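# Scribe the worktop to the wall with the puck

## Task

Run the scribing puck's pencil along the full length of the worktop while the puck's rim stays in contact with the wall the whole way, and make no marks anywhere else.

## Robot and tools

Robot: two six-joint arms on a table. left_arm carries a five-finger left hand; right_arm carries a mirror-image right hand. Their bases sit at roughly (-0.027, +0.376, 0) m and (-0.003, -0.395, 0) m in the scene frame, each turned very slightly about z. A two-camera stand is fixed behind the arms. A loose object may occasionally be nudged by an outside push.

Frames. Scene frame: origin at table-top height midway between the nominal bases, +z up, +x out over the table, left_arm on the +y side (image sides may differ). Each arm reports its hand pose, velocities and carried-camera poses in its own base frame. Fixed cameras and the table use the scene frame. Motion offsets use the axes of that arm's current Hand target.

Hand point: a spot 0.15 m out from the wrist flange along the fingers and 0.05 m in front of the palm. Its +z runs along the straight fingers and +y points out of the palm. On the right hand +x points across the palm away from the thumb; on the left hand +x points toward the thumb. Straight fingertips reach 0.06 to 0.07 m past the point. A wrist bracket on the little-finger side can collide with things. With the fingers level, the wrist can hang below the point by up to 0.11 m (palm down) or 0.23 m (palm up), so it may hit the table first. The reported position may be off by a few cm. Orientation commands are clipped to within 32 degrees of the measured orientation at each step.

Row layout, shared by execute_actions and move: one flat list of 28 numbers, each in [-1, 1], for both arms, even if only one moves. Order: left dx, dy, dz, rx, ry, rz; left little, ring, middle, index, thumb_bend, thumb_turn, force_limit, speed; then the same fourteen for the right arm. The six pose numbers are an offset, not a pose. They are measured from that arm's Hand target as it stood when the action or move began, along the Hand target's own axes. 1.0 equals 0.6 m of travel or 180 degrees. rx, ry, rz form a single rotation vector. All zeros re-requests the current Hand target. The six finger numbers are absolute targets: +1 straight/open, -1 curled/closed. thumb_turn -1 puts the thumb in front of the palm, +1 beside it. force_limit maps -1..+1 to about 0..10 N at the fingertip (0..15 N for the two thumb motors). speed rises from near zero at -1 to full at +0.48 and stays full above that. No value means 'unchanged': to keep a hand as it is, resend its last eight numbers. If none have been sent yet, send its hand_measured six, then hand_force_limit and hand_speed.

execute_actions(actions, cameras): actions is a list of actions. Each action is a table of up to 15 rows, one per 1/30 s step; a short table holds its last row. Every row in an action counts from the same starting Hand target, so repeating an offset in a later action moves the arm further. cameras: list of names (cam_high, cam_left_wrist, cam_right_wrist), ["all"], or []. By default images come only when actions is empty.

move(target, speed, blend, stop_force, zero, blocking, cameras): target is one row, or up to 15 rows forming a path. Every row is an offset from the same starting Hand targets, not from the row before. The whole path is capped at 10 s. speed: top speed in m/s, 0.002 to 3.6, default 0.25; rotation is capped at twice that in rad/s. blend: metres by which to round corners; 0 stops at each row. stop_force: 3 to 120 N; ends an arm's path once its wrist sensor feels that much push against its motion. Use it slowly when approaching contact, and omit it when backing away from something. zero (default true) re-zeroes the sensor before the move. blocking=false returns early, but cannot be combined with stop_force. Paths do not avoid obstacles or the other arm. Avoid paths that pass close to an arm's own base. The result adds a move: line giving the outcome (done, off_target, moving, held, fault) and any limits applied (paced = clipped, held = steps withheld).

wait(seconds 0 to 10, cameras): lets the scene run on while each arm holds its command. stop(cameras): brakes a running move. zoom_image(camera, region [x0, y0, x1, y1] in pixels, at most 504 by 504): enlarges part of the latest image. show_instructions: shows the reference pages. zero_wrist_force(arm): re-zeroes that arm's force sensor. finished_scene(scene=1): ends the scene for good.

Results: end_effector_position (m), end_effector_quat_wxyz and velocities in base frame. Hand target is the last commanded pose after clipping; the hand often rests short of it. Joint positions, torques and velocities ('within noise' when still). hand_measured, hand_stopped_by (moving, target, force, stalled, fault) and hand_load_n (positive = finger pushed open), all in motor order. Wrist force and Wrist torque are given in end-effector axes, as push from the surface into the arm, plus a line for the peak since the last report. Noise is about 0.18 N. Motor temperatures, MOTOR HOT and fault lines also appear.

Avoid: the arms are stiff, so a target even slightly past a firm surface can trigger a fault stop. Contact force near 150 N (±25) or joint contact torque at its limit stops the arm for 10 s; the wrist limits are only about 20 N m. Keep contact gentle and slow. Keep the arms from striking each other or pressing together, and a hand must not close on the other hand. Never let anything fall off the table or leave it there. Avoid long strain or stretched holds, which heat motors; at 85 °C the arm brakes for 30 to 60 s.

Each tool is called after "Call:" in YAML: its name, and indented under it one key for each argument.

Reference images:

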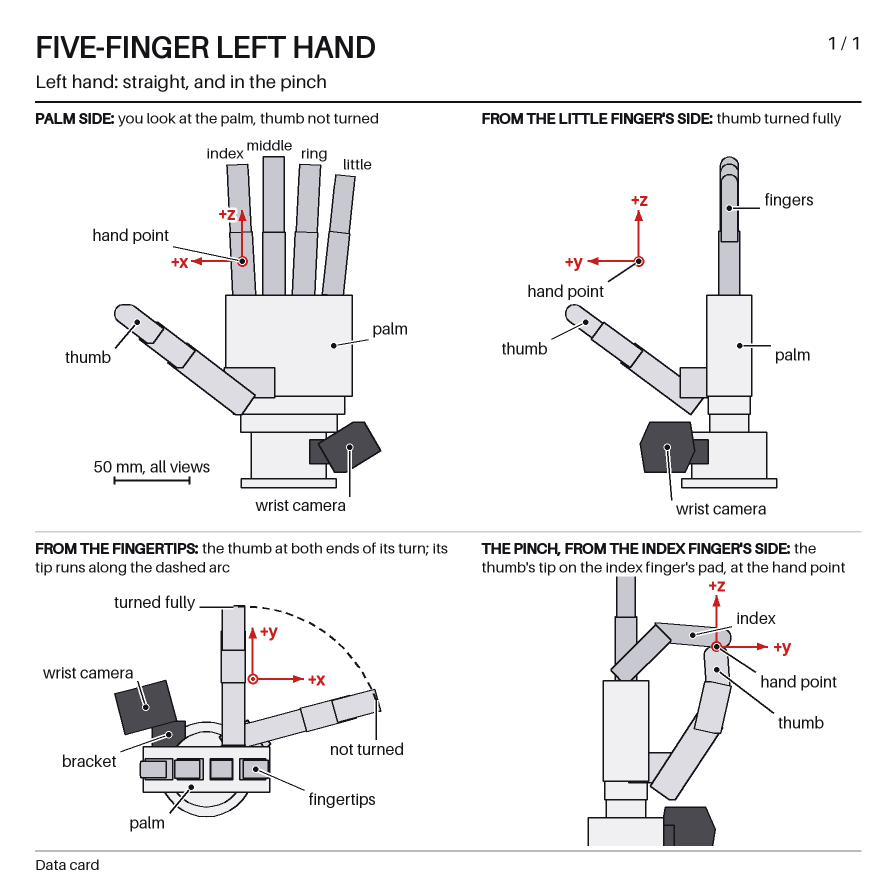

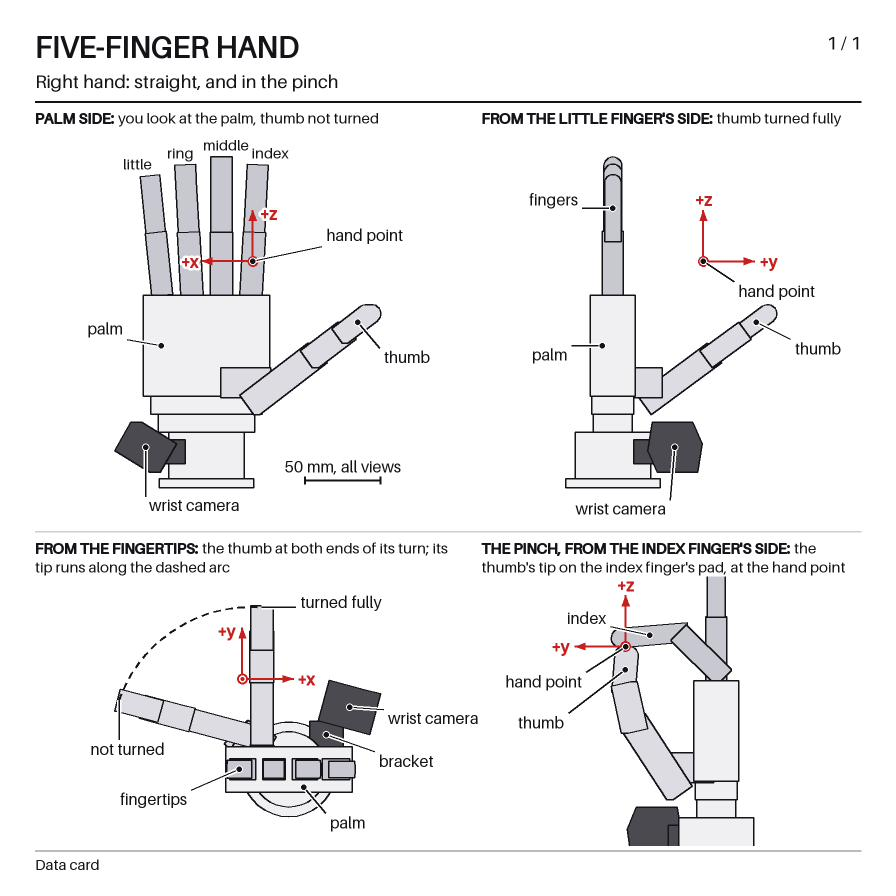

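## Session

Call:
execute_actions:
  actions: []

Scene clock: 0.00 s.
left_arm: end_effector_position=(+0.5738, -0.5425, +0.1142) hand_measured=(+1.000, +1.000, +1.000, +1.000, +1.000, +1.000) hand_load_n=(+0.0, +0.0, +0.0, +0.0, +0.0, +0.0) hand_stopped_by=(target, target, target, target, target, target) hand_force_limit=0.00 hand_speed=-0.80 end_effector_quat_wxyz=(+0.264, -0.564, +0.702, -0.345) | right_arm: end_effector_position=(+0.4727, +0.0542, +0.2145) hand_measured=(+1.000, +1.000, +1.000, +1.000, +1.000, +1.000) hand_load_n=(+0.0, +0.0, +0.0, +0.0, +0.0, +0.0) hand_stopped_by=(target, target, target, target, target, target) hand_force_limit=0.00 hand_speed=-0.80 end_effector_quat_wxyz=(+0.176, +0.717, +0.620, +0.265)
Joint positions: left_arm=[2.516 -2.362 -0.956 2.609 -1.869 2.87] | right_arm=[-0.214 -1.637 2.014 0.574 1.369 -0.004]
Joint velocities: within noise
Joint torques (N m): no reading
Motor temperatures (°C): left_arm=[41 46 39 50 45 57] | right_arm=[48 33 47 42 49 47]
Wrist force (N): no reading
Wrist torque (N m): no reading
Wrist force, peak (N): no reading
Hand target: left_arm +0.5738, -0.5425, +0.1142; +0.264, -0.564, +0.702, -0.345 | right_arm +0.4727, +0.0542, +0.2145; +0.176, +0.717, +0.620, +0.265

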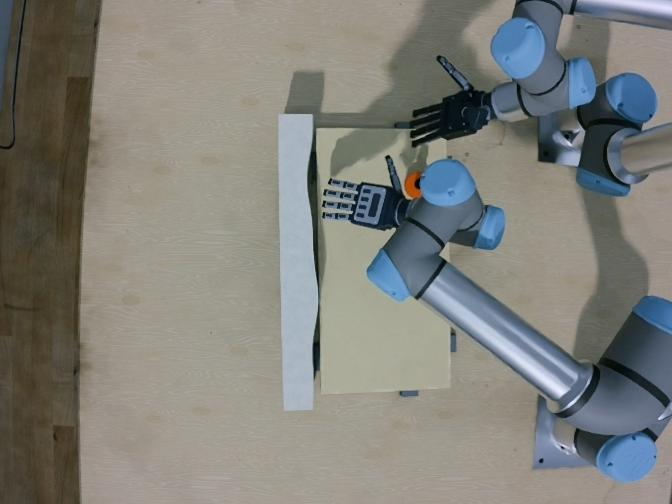

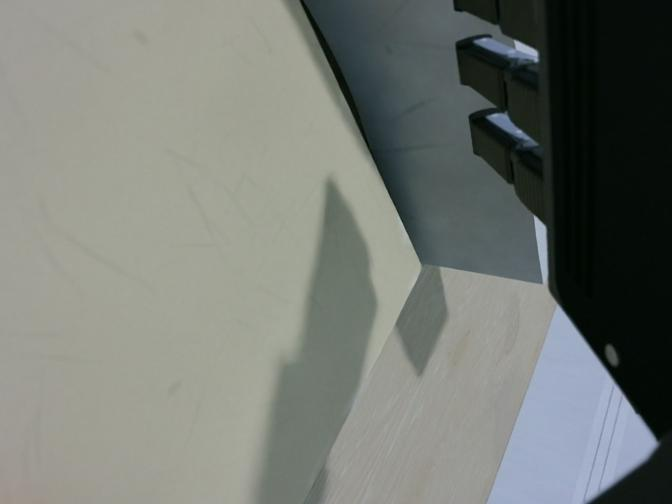

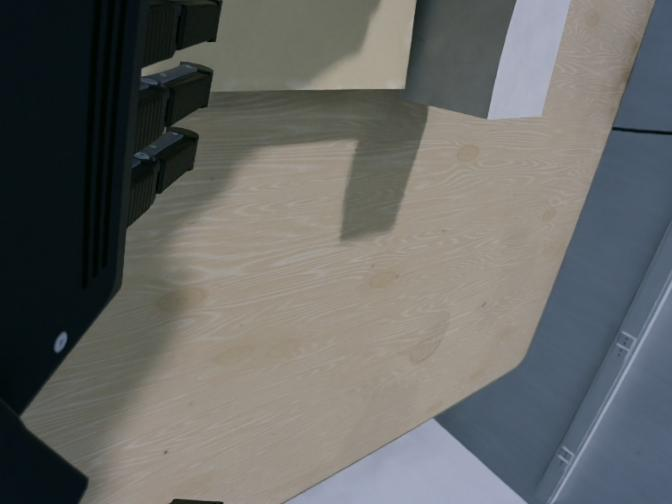

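Call:
zoom_image:
  camera: "cam_high"
  region: [260, 90, 500, 270]

Call:
zoom_image:
  camera: "cam_high"
  region: [260, 250, 500, 430]

Call:
show_instructions:

Scaled by 2.100 from the camera's 672x504 image, which has a finer 960x720 frame.

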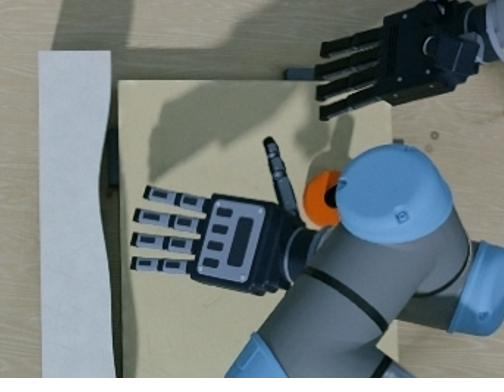

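Scaled by 2.100 from the camera's 672x504 image, which has a finer 960x720 frame.

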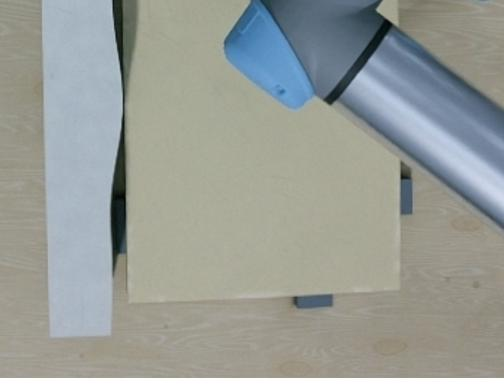

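Reference images for this scene: FIVE-FINGER LEFT HAND page 1, FIVE-FINGER HAND page 1.

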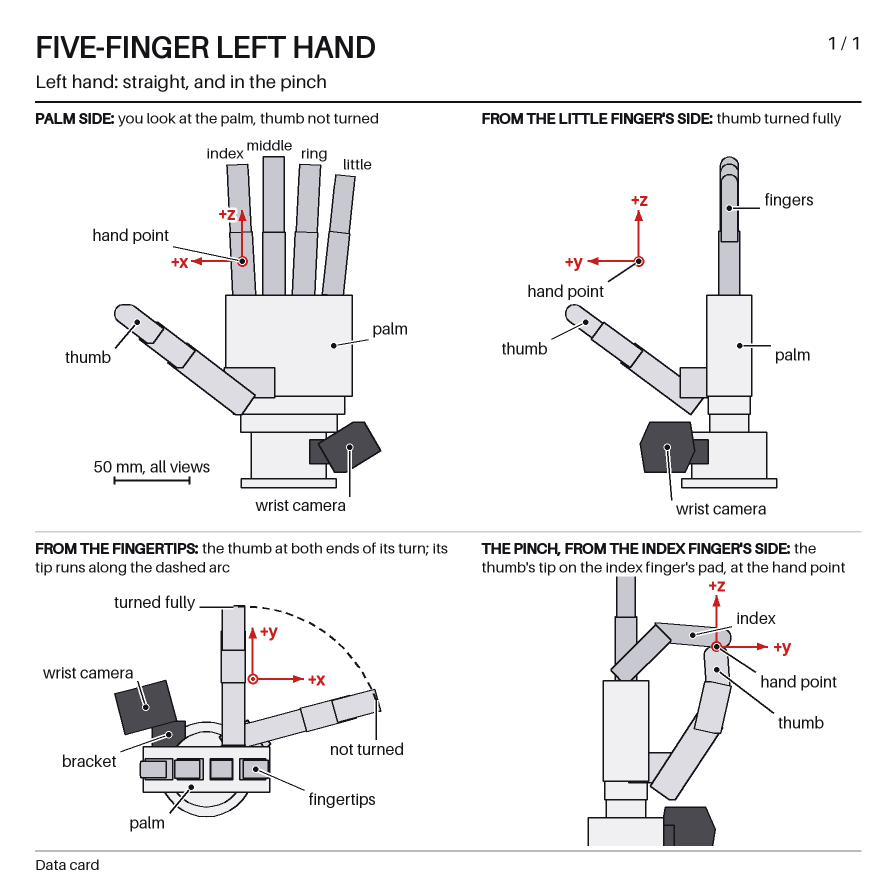

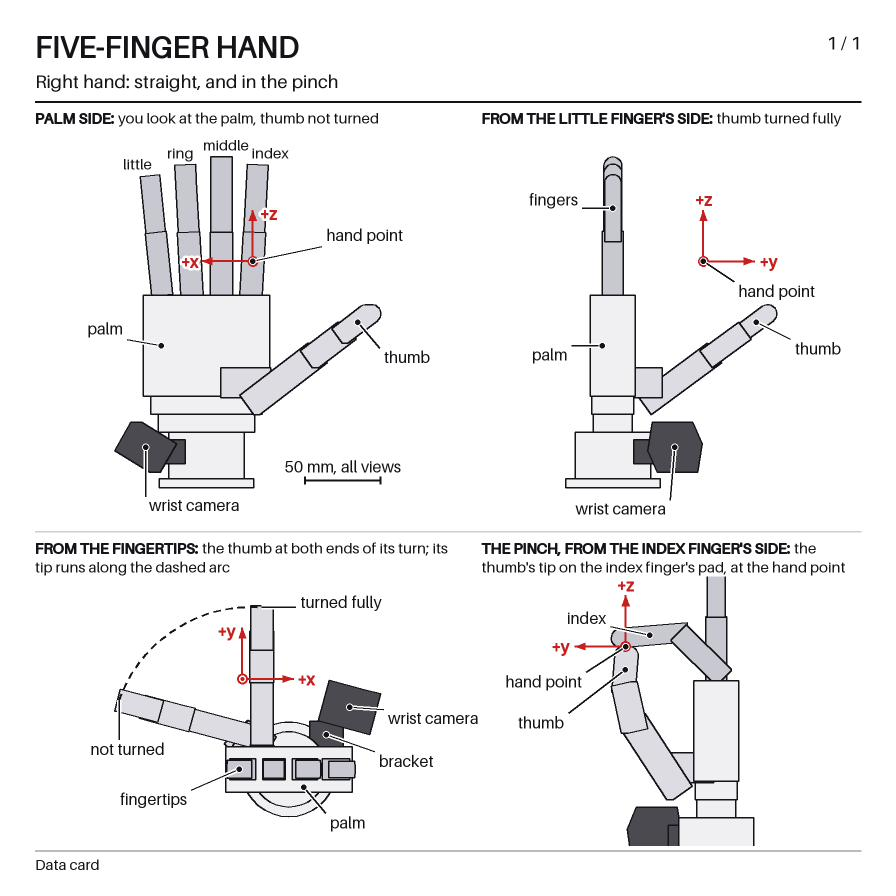

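Call:
move:
  target:
    - [0.0047,-0.1955,-0.1555,0,0,0,1,1,1,1,1,1,0,-0.8, 0,0,0,0,0,0,1,1,1,1,1,1,0,-0.8]
    - [-0.7608,-0.0337,-0.5152,0,0,0,1,1,1,1,1,1,0,-0.8, 0,0,0,0,0,0,1,1,1,1,1,1,0,-0.8]
  blend: [0.04,0]
  cameras: ["all"]

Scene clock: 53.90 s.
left_arm: end_effector_position=(+0.4532, -0.0426, +0.3137) hand_measured=(+1.000, +1.000, +1.000, +1.000, +1.000, +1.000) hand_load_n=(+0.5, +0.0, +0.0, +0.0, +0.0, +0.0) hand_stopped_by=(target, target, target, target, target, target) hand_force_limit=0.00 hand_speed=-0.80 end_effector_quat_wxyz=(+0.264, -0.564, +0.702, -0.345) | right_arm: end_effector_position=(+0.4727, +0.0542, +0.2145) hand_measured=(+1.000, +1.000, +1.000, +1.000, +1.000, +1.000) hand_load_n=(+0.0, +0.0, +0.0, +0.0, +0.0, +0.0) hand_stopped_by=(target, target, target, target, target, target) hand_force_limit=0.00 hand_speed=-0.80 end_effector_quat_wxyz=(+0.176, +0.717, +0.620, +0.265)
Joint positions: left_arm=[3.676 -1.475 -1.674 2.31 -0.991 3.665] | right_arm=[-0.214 -1.637 2.014 0.574 1.369 -0.004]
Joint torques (N m): left_arm=[11.34 4.68 8.33 -2.61 3.08 2.07] | right_arm=[1.28 -13.05 -18.68 1.16 -0.37 0.04]
Motor temperatures (°C): left_arm=[41 46 39 50 44 57] | right_arm=[48 33 46 42 49 46]
Wrist force (N): left_arm=[-0.1 0.1 -0.1] | right_arm=[-0.1 0.2 0.0]
Wrist torque (N m): left_arm=[0.02 0.01 -0.04] | right_arm=[0.03 0.01 0.00]
Wrist force, peak (N): left_arm=[-3.6 0.8 -0.6] | right_arm=[-0.1 0.9 -0.1]
Hand target: left_arm +0.4532, -0.0425, +0.3137; +0.264, -0.564, +0.702, -0.345 | right_arm +0.4727, +0.0542, +0.2145; +0.176, +0.717, +0.620, +0.265
Off the commanded pose: left_arm 0.000 m, 0 deg | right_arm 0.000 m, 0 deg.
move: done

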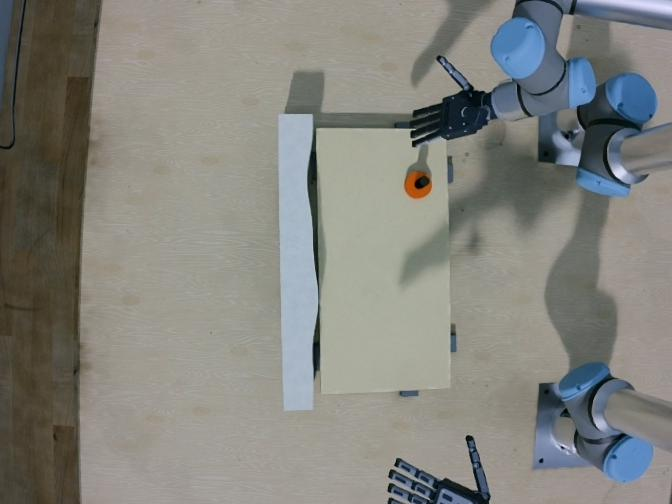

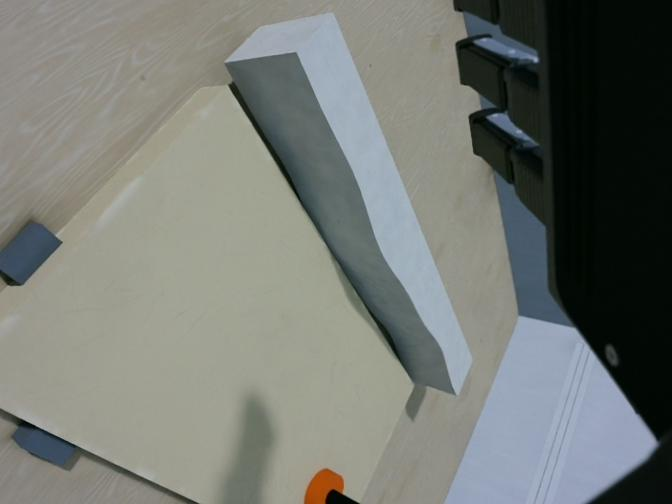

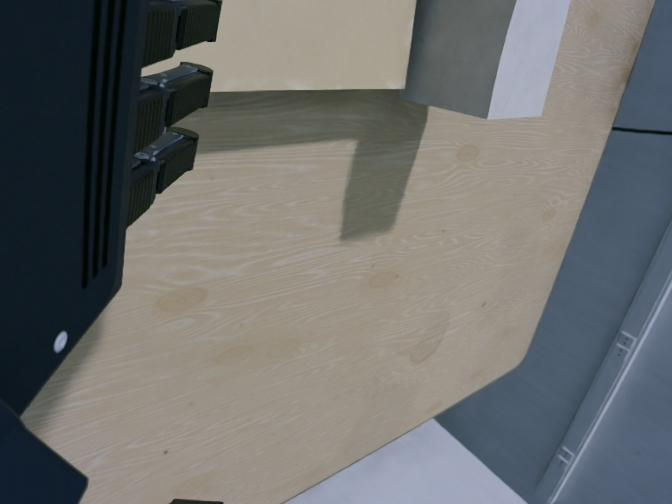

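Call:
zoom_image:
  camera: "cam_high"
  region: [380, 110, 480, 240]

Call:
zoom_image:
  camera: "cam_left_wrist"
  region: [200, 350, 450, 504]

Call:
zoom_image:
  camera: "cam_high"
  region: [270, 100, 370, 260]

Call:
zoom_image:
  camera: "cam_high"
  region: [270, 260, 370, 420]

Scaled by 3.877 from the camera's 672x504 image, which has a finer 960x720 frame.

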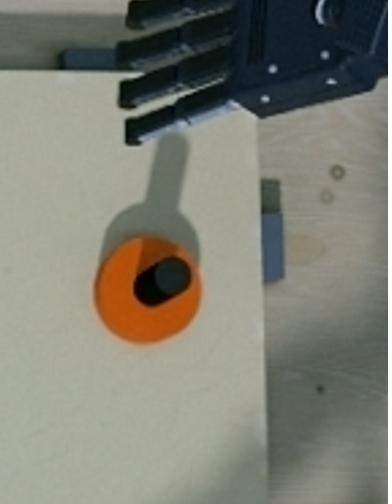

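Scaled by 2.016 from the camera's 672x504 image, which has a finer 960x720 frame.

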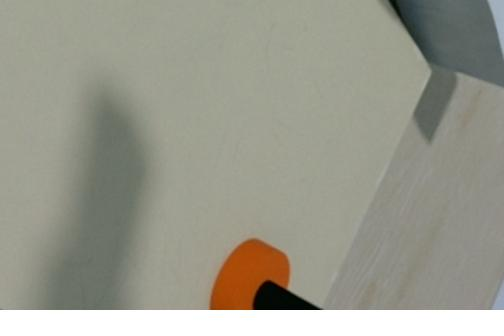

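Scaled by 3.150 from the camera's 672x504 image, which has a finer 960x720 frame.

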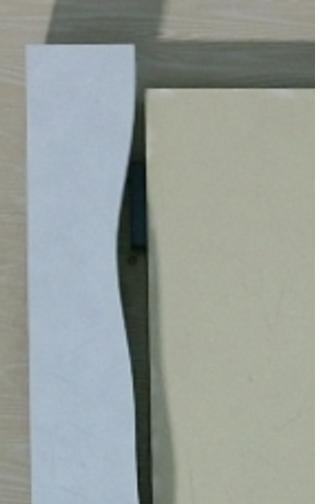

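Scaled by 3.150 from the camera's 672x504 image, which has a finer 960x720 frame.

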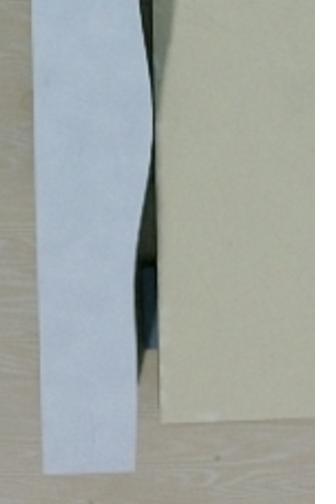

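Call:
zoom_image:
  camera: "cam_high"
  region: [500, 60, 672, 220]

Call:
zoom_image:
  camera: "cam_high"
  region: [500, 340, 672, 500]

Scaled by 2.930 from the camera's 672x504 image, which has a finer 960x720 frame.

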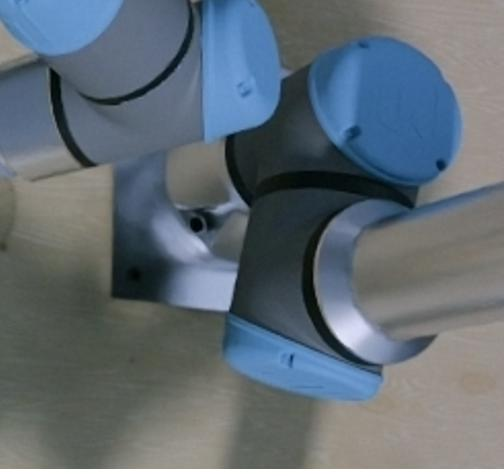

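Scaled by 2.930 from the camera's 672x504 image, which has a finer 960x720 frame.

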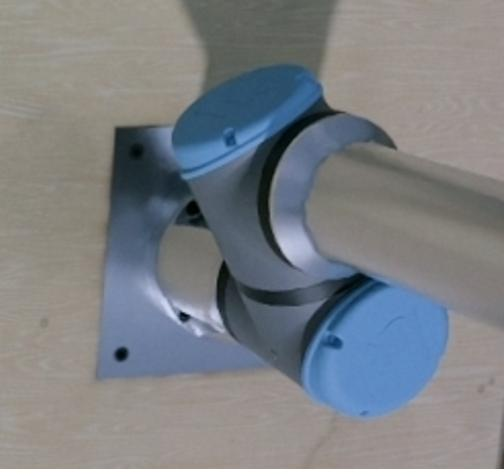

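Call:
move:
  target: [0,0,0,0,0,0,1,1,1,1,1,1,0,-0.8, 0.318,-0.207,-0.191,0,0,0,1,1,1,1,1,1,0,-0.8]
  cameras: ["all"]

Scene clock: 145.03 s.
left_arm: end_effector_position=(+0.4532, -0.0425, +0.3137) hand_measured=(+1.000, +1.000, +1.000, +1.000, +1.000, +1.000) hand_load_n=(+0.0, +0.0, +0.0, +0.0, +0.0, +0.0) hand_stopped_by=(target, target, target, target, target, target) hand_force_limit=0.00 hand_speed=-0.80 end_effector_quat_wxyz=(+0.264, -0.564, +0.702, -0.345) | right_arm: end_effector_position=(+0.3228, +0.2542, +0.2644) hand_measured=(+1.000, +1.000, +1.000, +1.000, +1.000, +1.000) hand_load_n=(+0.0, +0.0, +0.0, +0.0, +0.0, +0.0) hand_stopped_by=(target, target, target, target, target, target) hand_force_limit=0.00 hand_speed=-0.80 end_effector_quat_wxyz=(+0.176, +0.717, +0.620, +0.265)
Joint positions: left_arm=[3.676 -1.475 -1.674 2.31 -0.991 3.665] | right_arm=[0.683 -1.623 1.878 0.745 1.896 0.733]
Joint torques (N m): left_arm=[10.98 4.3 8.24 -2.68 3.13 2.11] | right_arm=[11.35 0.51 -31.82 2.74 2.34 2.05]
Motor temperatures (°C): left_arm=[41 46 39 49 44 57] | right_arm=[47 33 45 42 48 46]
Wrist force (N): left_arm=[-0.1 -0.2 -0.5] | right_arm=[0.0 0.3 -0.2]
Wrist torque (N m): left_arm=[0.00 0.01 -0.04] | right_arm=[0.03 0.01 -0.13]
Wrist force, peak (N): left_arm=[0.0 -0.2 -0.5] | right_arm=[-2.7 0.4 1.0]
Hand target: left_arm +0.4532, -0.0425, +0.3137; +0.264, -0.564, +0.702, -0.345 | right_arm +0.3227, +0.2542, +0.2644; +0.176, +0.717, +0.620, +0.265
Off the commanded pose: left_arm 0.000 m, 0 deg | right_arm 0.000 m, 0 deg.
move: done

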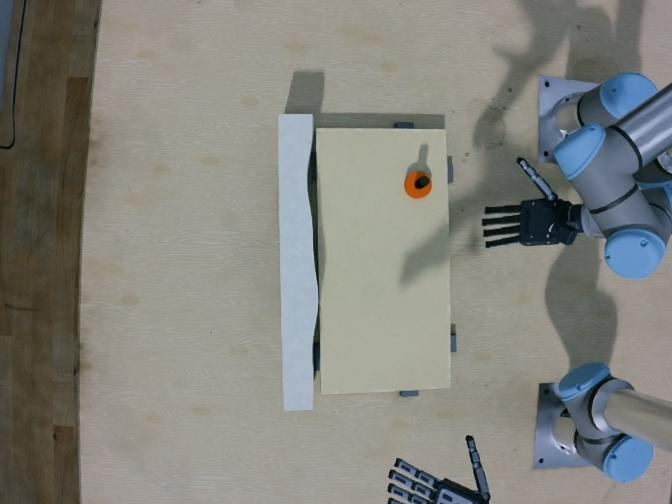

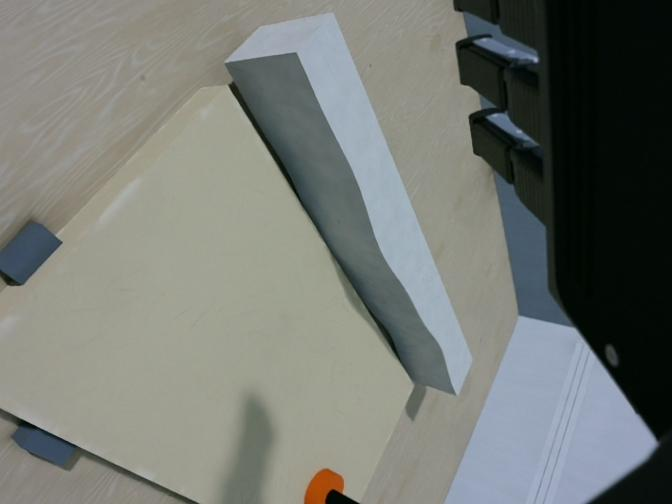

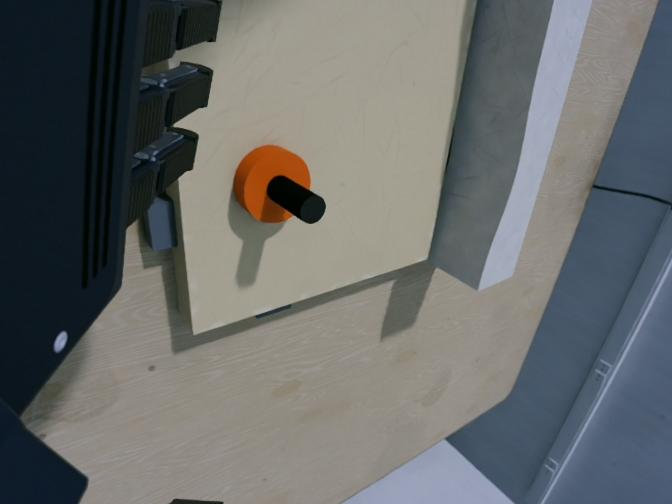

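Call:
zoom_image:
  camera: "cam_right_wrist"
  region: [180, 100, 400, 360]

Call:
zoom_image:
  camera: "cam_high"
  region: [290, 100, 470, 270]

Scaled by 1.938 from the camera's 672x504 image, which has a finer 960x720 frame.

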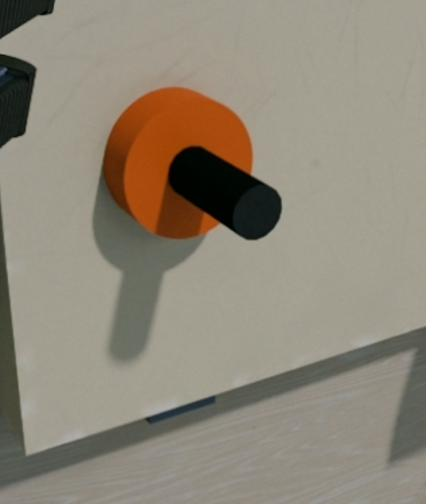

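Scaled by 2.800 from the camera's 672x504 image, which has a finer 960x720 frame.

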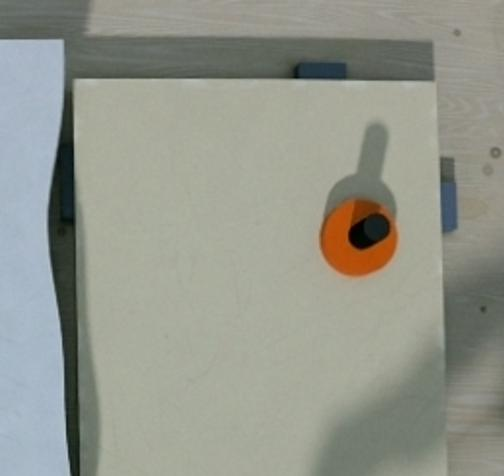

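Call:
zoom_image:
  camera: "cam_right_wrist"
  region: [220, 130, 340, 240]

Call:
zoom_image:
  camera: "cam_high"
  region: [395, 140, 445, 210]

Scaled by 4.200 from the camera's 672x504 image, which has a finer 960x720 frame.

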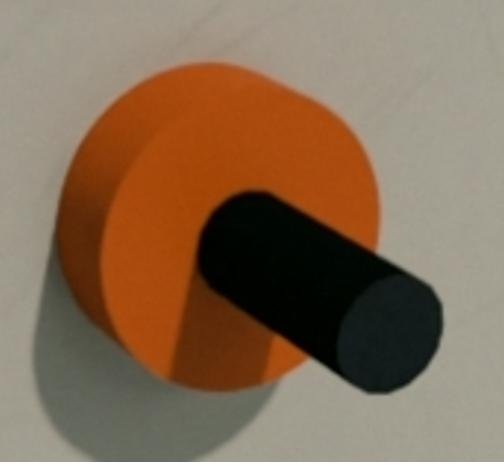

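Scaled by 7.200 from the camera's 672x504 image, which has a finer 960x720 frame.

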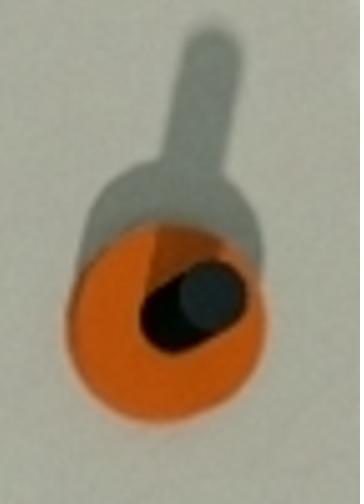

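Call:
move:
  target: [0,0,0,0,0.139,0,1,1,1,1,1,1,0,-0.8, -0.134,-0.0258,0.0468,-0.2232,0.2272,0.4,1,1,1,1,0.0,-1,0,0]
  cameras: ["all"]
  speed: 0.4

Scene clock: 380.20 s.
left_arm: end_effector_position=(+0.4532, -0.0425, +0.3137) hand_measured=(+1.000, +1.000, +1.000, +1.000, +1.000, +1.000) hand_load_n=(+0.0, +0.0, +0.0, +0.0, +0.0, -0.5) hand_stopped_by=(target, target, target, target, target, target) hand_force_limit=0.00 hand_speed=-0.80 end_effector_quat_wxyz=(+0.106, -0.476, +0.742, -0.459) | right_arm: end_effector_position=(+0.3198, +0.1799, +0.2201) hand_measured=(+1.000, +1.000, +1.000, +1.000, +0.000, -1.000) hand_load_n=(-0.5, +0.0, +0.0, +0.0, +0.0, +0.0) hand_stopped_by=(target, target, target, target, target, target) hand_force_limit=0.00 hand_speed=0.00 end_effector_quat_wxyz=(+0.001, +0.707, +0.000, +0.707)
Joint positions: left_arm=[3.827 -1.727 -1.606 1.926 -0.599 4.17] | right_arm=[0.727 -1.836 2.438 -0.602 2.299 1.57]
Joint torques (N m): left_arm=[11.09 11.09 29.94 -4.24 3.89 1.97] | right_arm=[10.65 7.73 -8.48 -2.78 1.94 -1.48]
Motor temperatures (°C): left_arm=[40 45 38 48 44 56] | right_arm=[45 32 44 41 46 45]
Wrist force (N): left_arm=[-0.9 -0.1 -0.7] | right_arm=[1.2 -0.7 0.3]
Wrist torque (N m): left_arm=[0.06 0.07 -0.13] | right_arm=[-0.20 -0.03 0.04]
Wrist force, peak (N): left_arm=[-1.0 -0.3 -0.8] | right_arm=[1.6 -1.0 0.5]
Hand target: left_arm +0.4532, -0.0425, +0.3137; +0.106, -0.476, +0.742, -0.459 | right_arm +0.3198, +0.1799, +0.2201; +0.001, +0.707, +0.000, +0.707
Off the commanded pose: left_arm 0.000 m, 0 deg | right_arm 0.000 m, 0 deg.
move: done

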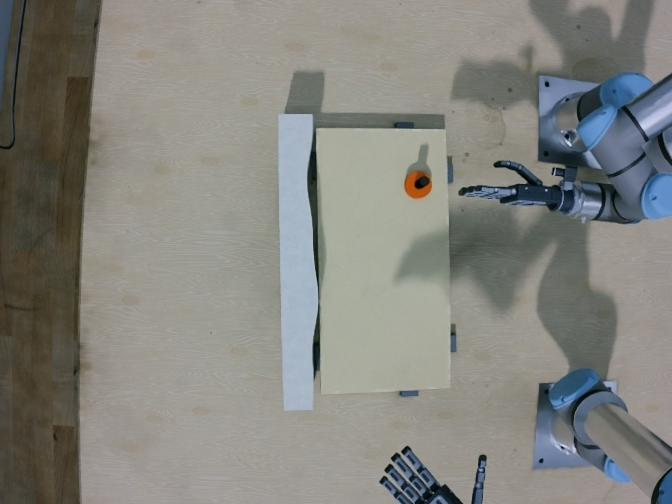

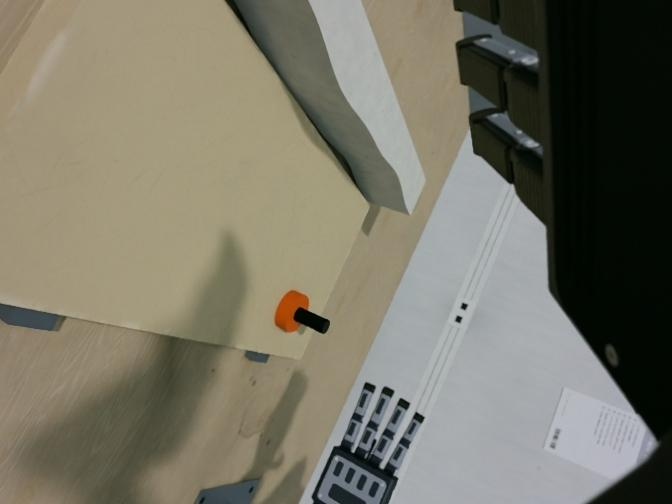

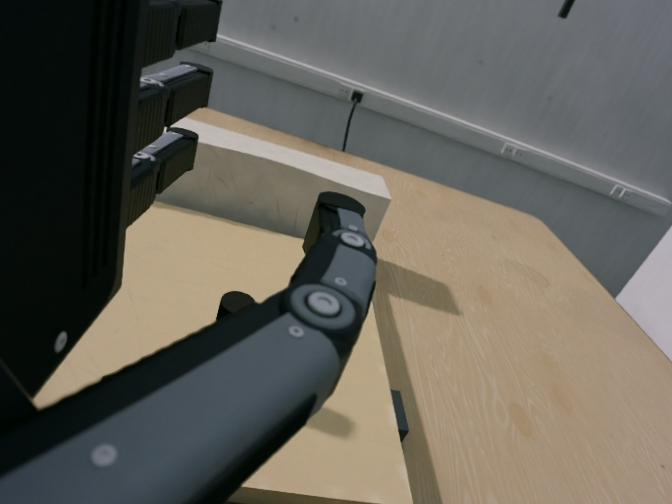

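Call:
zoom_image:
  camera: "cam_left_wrist"
  region: [240, 260, 360, 370]

Call:
move:
  target: [0,0,0,0,0,0,1,1,1,1,1,1,0,-0.8, -0.2,0.006,0,0,0,0,1,1,1,1,0.0,-1,0,0]
  cameras: ["all"]
  speed: 0.3
  stop_force: 10

Scaled by 4.200 from the camera's 672x504 image, which has a finer 960x720 frame.

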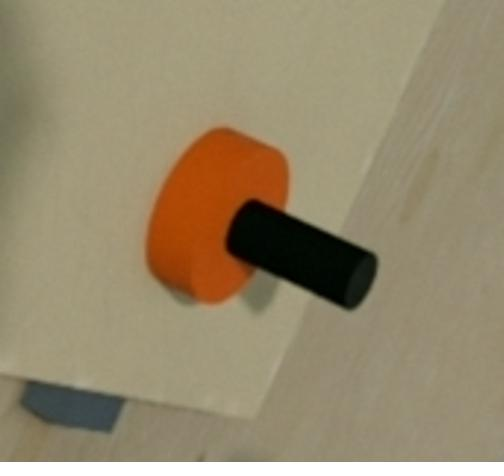

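Scene clock: 396.37 s.
left_arm: end_effector_position=(+0.4532, -0.0425, +0.3137) hand_measured=(+1.000, +1.000, +1.000, +1.000, +1.000, +1.000) hand_load_n=(+0.0, -0.5, +0.0, +0.0, +0.0, +0.0) hand_stopped_by=(target, target, target, target, target, target) hand_force_limit=0.00 hand_speed=-0.80 end_effector_quat_wxyz=(+0.106, -0.476, +0.742, -0.459) | right_arm: end_effector_position=(+0.3198, +0.1762, +0.1001) hand_measured=(+1.000, +1.000, +1.000, +1.000, +0.000, -1.000) hand_load_n=(+0.0, +0.0, +0.5, +0.0, +0.0, +0.0) hand_stopped_by=(target, target, target, target, target, target) hand_force_limit=0.00 hand_speed=0.00 end_effector_quat_wxyz=(+0.001, +0.707, +0.000, +0.707)
Joint positions: left_arm=[3.827 -1.727 -1.606 1.926 -0.599 4.17] | right_arm=[0.714 -1.475 2.606 -1.131 2.286 1.57]
Joint torques (N m): left_arm=[10.95 11.12 30.05 -4.36 3.97 2.02] | right_arm=[8.44 2.31 -0.95 -2.72 1.43 -1.84]
Motor temperatures (°C): left_arm=[40 45 38 48 44 56] | right_arm=[45 32 44 41 46 45]
Wrist force (N): left_arm=[-0.6 -0.3 -0.7] | right_arm=[1.5 -0.4 0.1]
Wrist torque (N m): left_arm=[0.05 0.02 -0.12] | right_arm=[-0.14 -0.06 0.22]
Wrist force, peak (N): left_arm=[-1.0 -0.2 -0.7] | right_arm=[2.7 -0.8 0.5]
Hand target: left_arm +0.4532, -0.0425, +0.3137; +0.106, -0.476, +0.742, -0.459 | right_arm +0.3198, +0.1762, +0.1001; +0.001, +0.707, +0.000, +0.707
Off the commanded pose: left_arm 0.000 m, 0 deg | right_arm 0.000 m, 0 deg.
move: done

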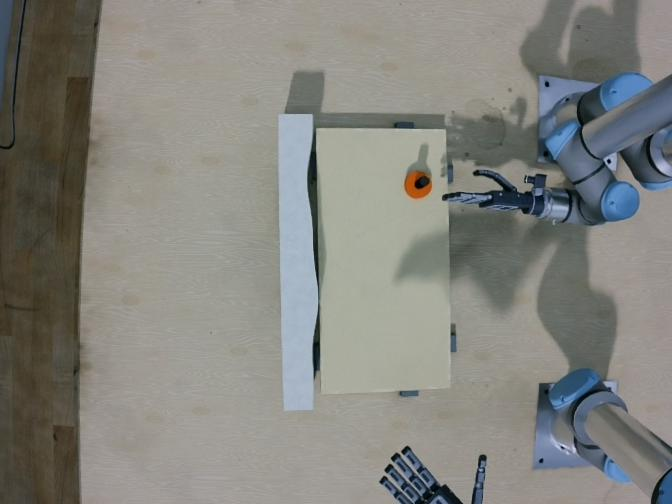

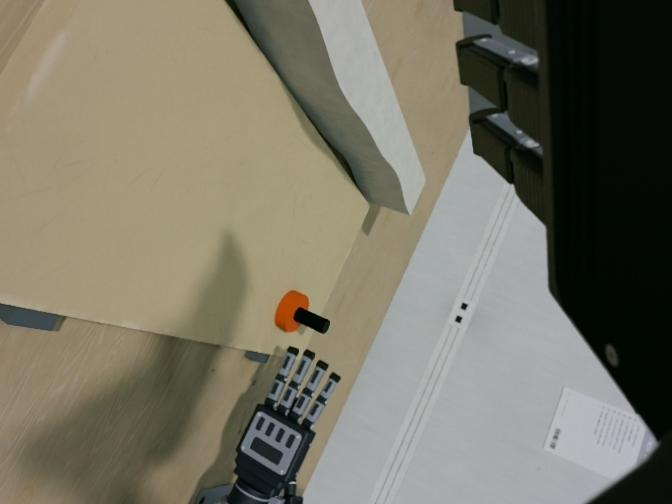

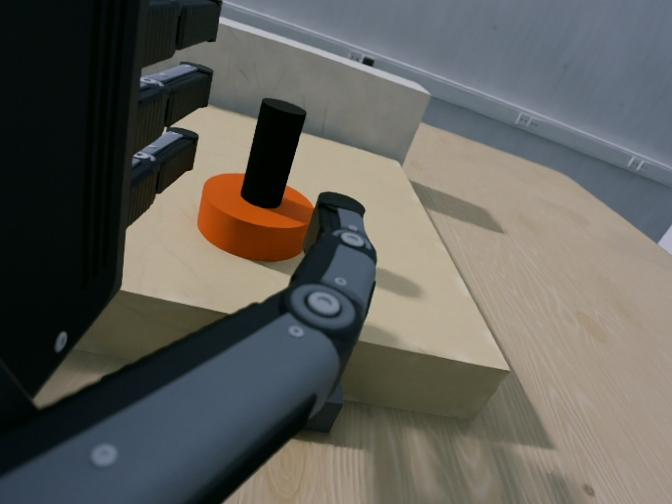

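Call:
move:
  target:
    - [0,0,0,0,0,0,1,1,1,1,1,1,0,-0.8, -0.0217,-0.0147,0,0,0,0,1,1,1,1,0.0,-1,0,0]
    - [0,0,0,0,0,0,1,1,1,1,1,1,0,-0.8, -0.0217,-0.0147,0.11,0,0,0,1,1,1,1,0.0,-1,0,0]
  cameras: ["all"]
  speed: 0.15
  stop_force: 6

Scene clock: 475.20 s.
left_arm: end_effector_position=(+0.4532, -0.0425, +0.3137) hand_measured=(+1.000, +1.000, +1.000, +1.000, +1.000, +1.000) hand_load_n=(+0.0, +0.0, +0.0, +0.0, -0.5, +0.0) hand_stopped_by=(target, target, target, target, target, target) hand_force_limit=0.00 hand_speed=-0.80 end_effector_quat_wxyz=(+0.106, -0.476, +0.742, -0.459) | right_arm: end_effector_position=(+0.3858, +0.1849, +0.0871) hand_measured=(+1.000, +1.000, +1.000, +1.000, +0.000, -1.000) hand_load_n=(+0.0, +0.0, +0.0, +0.0, +0.0, +0.0) hand_stopped_by=(target, target, target, target, target, target) hand_force_limit=0.00 hand_speed=0.00 end_effector_quat_wxyz=(+0.001, +0.707, +0.000, +0.707)
Joint positions: left_arm=[3.827 -1.727 -1.606 1.926 -0.599 4.17] | right_arm=[0.571 -1.354 2.517 -1.163 2.143 1.57]
Joint torques (N m): left_arm=[9.96 11.55 29.94 -4.25 3.87 1.9] | right_arm=[-8.4 -0.99 -18.92 0.26 -2.01 1.8]
Motor temperatures (°C): left_arm=[39 44 37 48 44 56] | right_arm=[45 32 43 41 45 45]
Wrist force (N): left_arm=[-0.7 -0.1 -0.5] | right_arm=[1.0 -0.8 0.3]
Wrist torque (N m): left_arm=[0.05 0.04 -0.13] | right_arm=[-0.21 -0.02 0.20]
Wrist force, peak (N): left_arm=[-1.0 -0.2 -0.7] | right_arm=[0.4 -1.7 -2.5]
Hand target: left_arm +0.4532, -0.0425, +0.3137; +0.106, -0.476, +0.742, -0.459 | right_arm +0.3858, +0.1849, +0.0871; +0.001, +0.707, +0.000, +0.707
Off the commanded pose: left_arm 0.000 m, 0 deg | right_arm 0.000 m, 0 deg.
move: done

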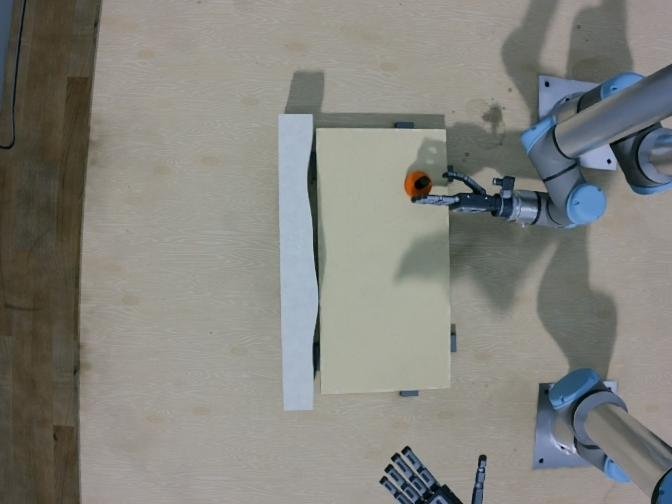

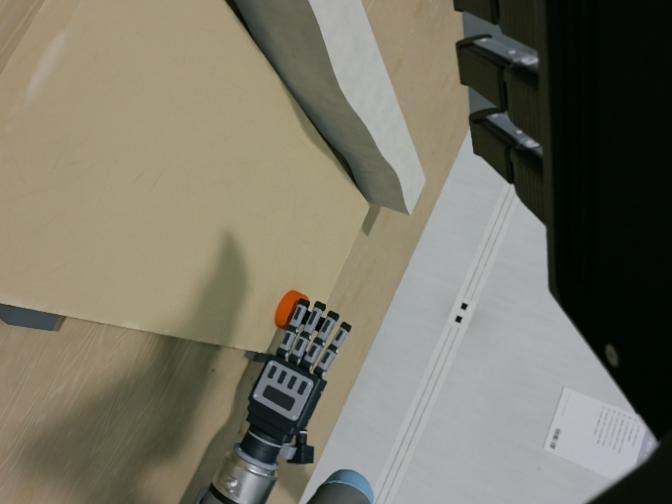

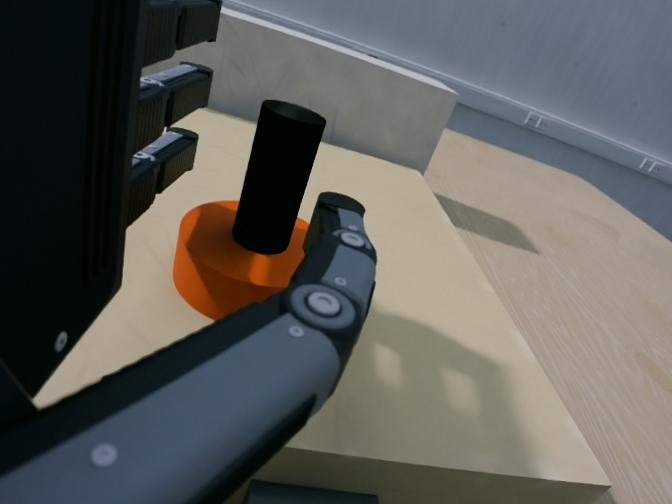

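Call:
zoom_image:
  camera: "cam_left_wrist"
  region: [240, 270, 380, 400]

Call:
zoom_image:
  camera: "cam_high"
  region: [390, 150, 490, 230]

Scaled by 3.600 from the camera's 672x504 image, which has a finer 960x720 frame.

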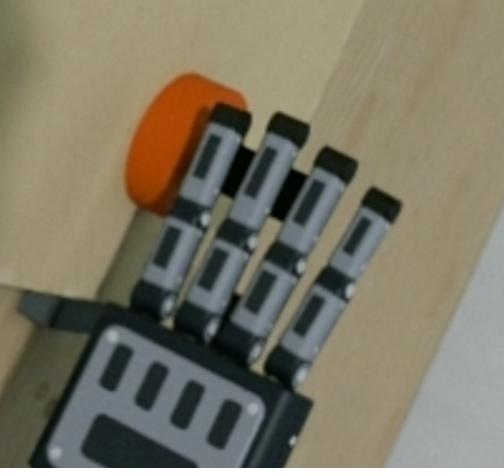

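Scaled by 5.040 from the camera's 672x504 image, which has a finer 960x720 frame.

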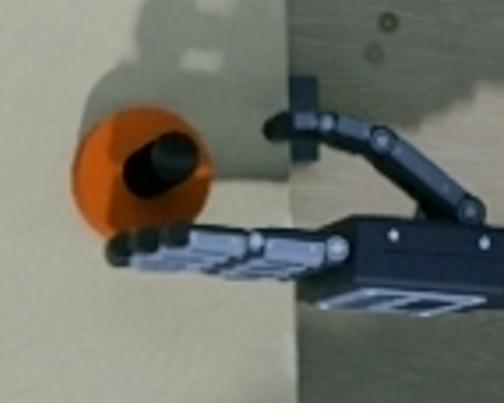

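Call:
move:
  target:
    - [0,0,0,0,0,0,1,1,1,1,1,1,0,-0.8, 0,-0.0167,0,0,0,0,1,1,1,1,0.0,-1,0,0]
    - [0,0,0,0,0,0,1,1,1,1,1,1,0,-0.8, 0,-0.0167,0.045,0,0,0,1,1,1,1,0.0,-1,0,0]
  cameras: ["all"]
  speed: 0.1
  stop_force: 5

Call:
zoom_image:
  camera: "cam_high"
  region: [390, 150, 490, 230]

Call:
zoom_image:
  camera: "cam_left_wrist"
  region: [240, 250, 380, 380]

Scene clock: 491.90 s.
left_arm: end_effector_position=(+0.4532, -0.0425, +0.3137) hand_measured=(+1.000, +1.000, +1.000, +1.000, +1.000, +1.000) hand_load_n=(+0.0, +0.0, +0.0, +0.0, +0.0, +0.0) hand_stopped_by=(target, target, target, target, target, target) hand_force_limit=0.00 hand_speed=-0.80 end_effector_quat_wxyz=(+0.106, -0.476, +0.742, -0.459) | right_arm: end_effector_position=(+0.4129, +0.1949, +0.0871) hand_measured=(+1.000, +1.000, +1.000, +1.000, +0.000, -1.000) hand_load_n=(+0.0, +0.0, +0.0, +0.0, +0.0, +0.0) hand_stopped_by=(target, target, target, target, target, target) hand_force_limit=0.00 hand_speed=0.00 end_effector_quat_wxyz=(+0.001, +0.707, +0.000, +0.707)
Joint positions: left_arm=[3.827 -1.727 -1.606 1.926 -0.599 4.17] | right_arm=[0.548 -1.315 2.453 -1.138 2.12 1.57]
Joint torques (N m): left_arm=[11.56 11.42 30.01 -4.34 3.83 1.84] | right_arm=[-8.43 -3.29 -20.02 0.11 -2.08 -1.58]
Motor temperatures (°C): left_arm=[39 44 37 48 44 56] | right_arm=[45 32 43 41 45 45]
Wrist force (N): left_arm=[-0.8 -0.1 -0.5] | right_arm=[1.3 -0.6 -0.1]
Wrist torque (N m): left_arm=[0.06 0.06 -0.13] | right_arm=[-0.15 -0.05 0.22]
Wrist force, peak (N): left_arm=[-0.9 -0.2 -0.9] | right_arm=[1.7 -1.5 0.6]
Hand target: left_arm +0.4532, -0.0425, +0.3137; +0.106, -0.476, +0.742, -0.459 | right_arm +0.4129, +0.1949, +0.0871; +0.001, +0.707, +0.000, +0.707
Off the commanded pose: left_arm 0.000 m, 0 deg | right_arm 0.000 m, 0 deg.
move: done

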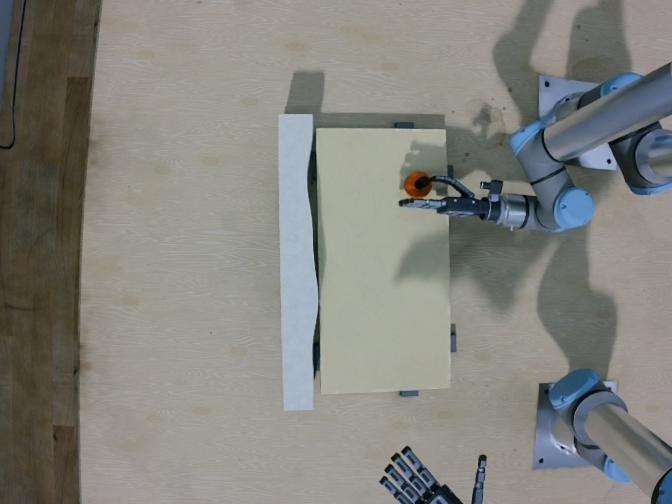

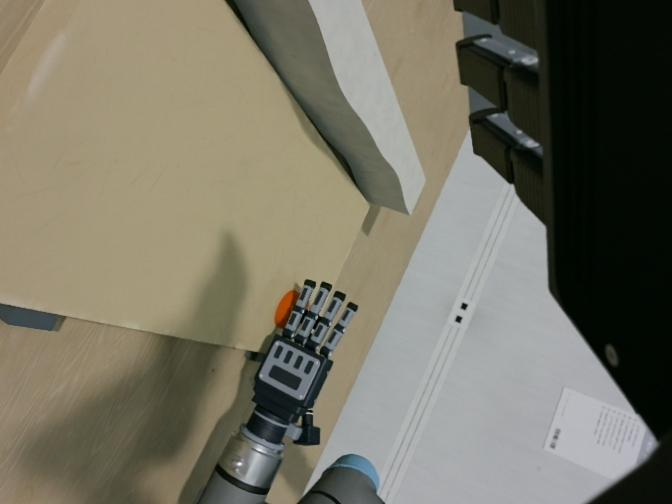

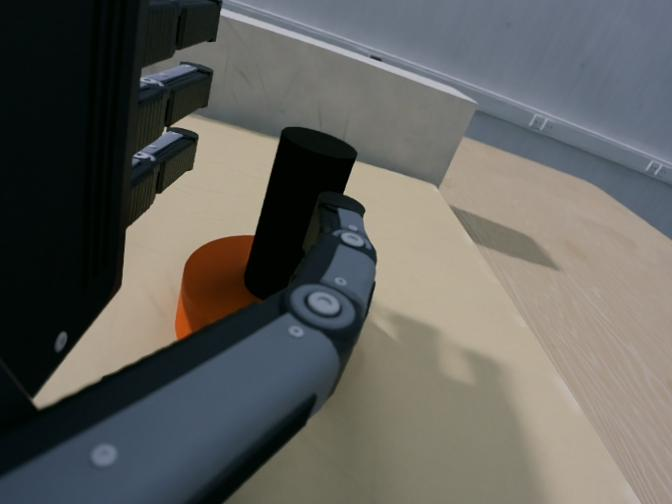

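Scaled by 5.040 from the camera's 672x504 image, which has a finer 960x720 frame.

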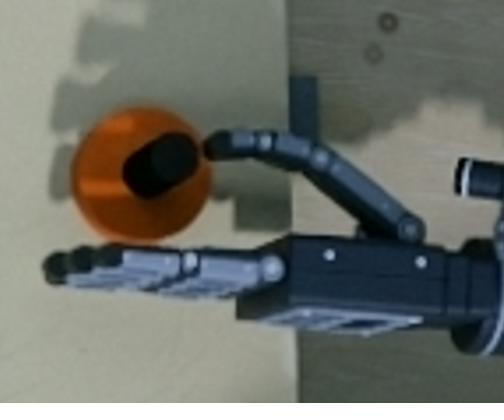

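Scaled by 3.600 from the camera's 672x504 image, which has a finer 960x720 frame.

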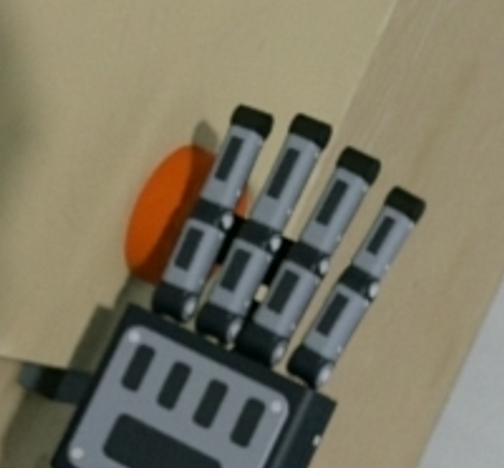

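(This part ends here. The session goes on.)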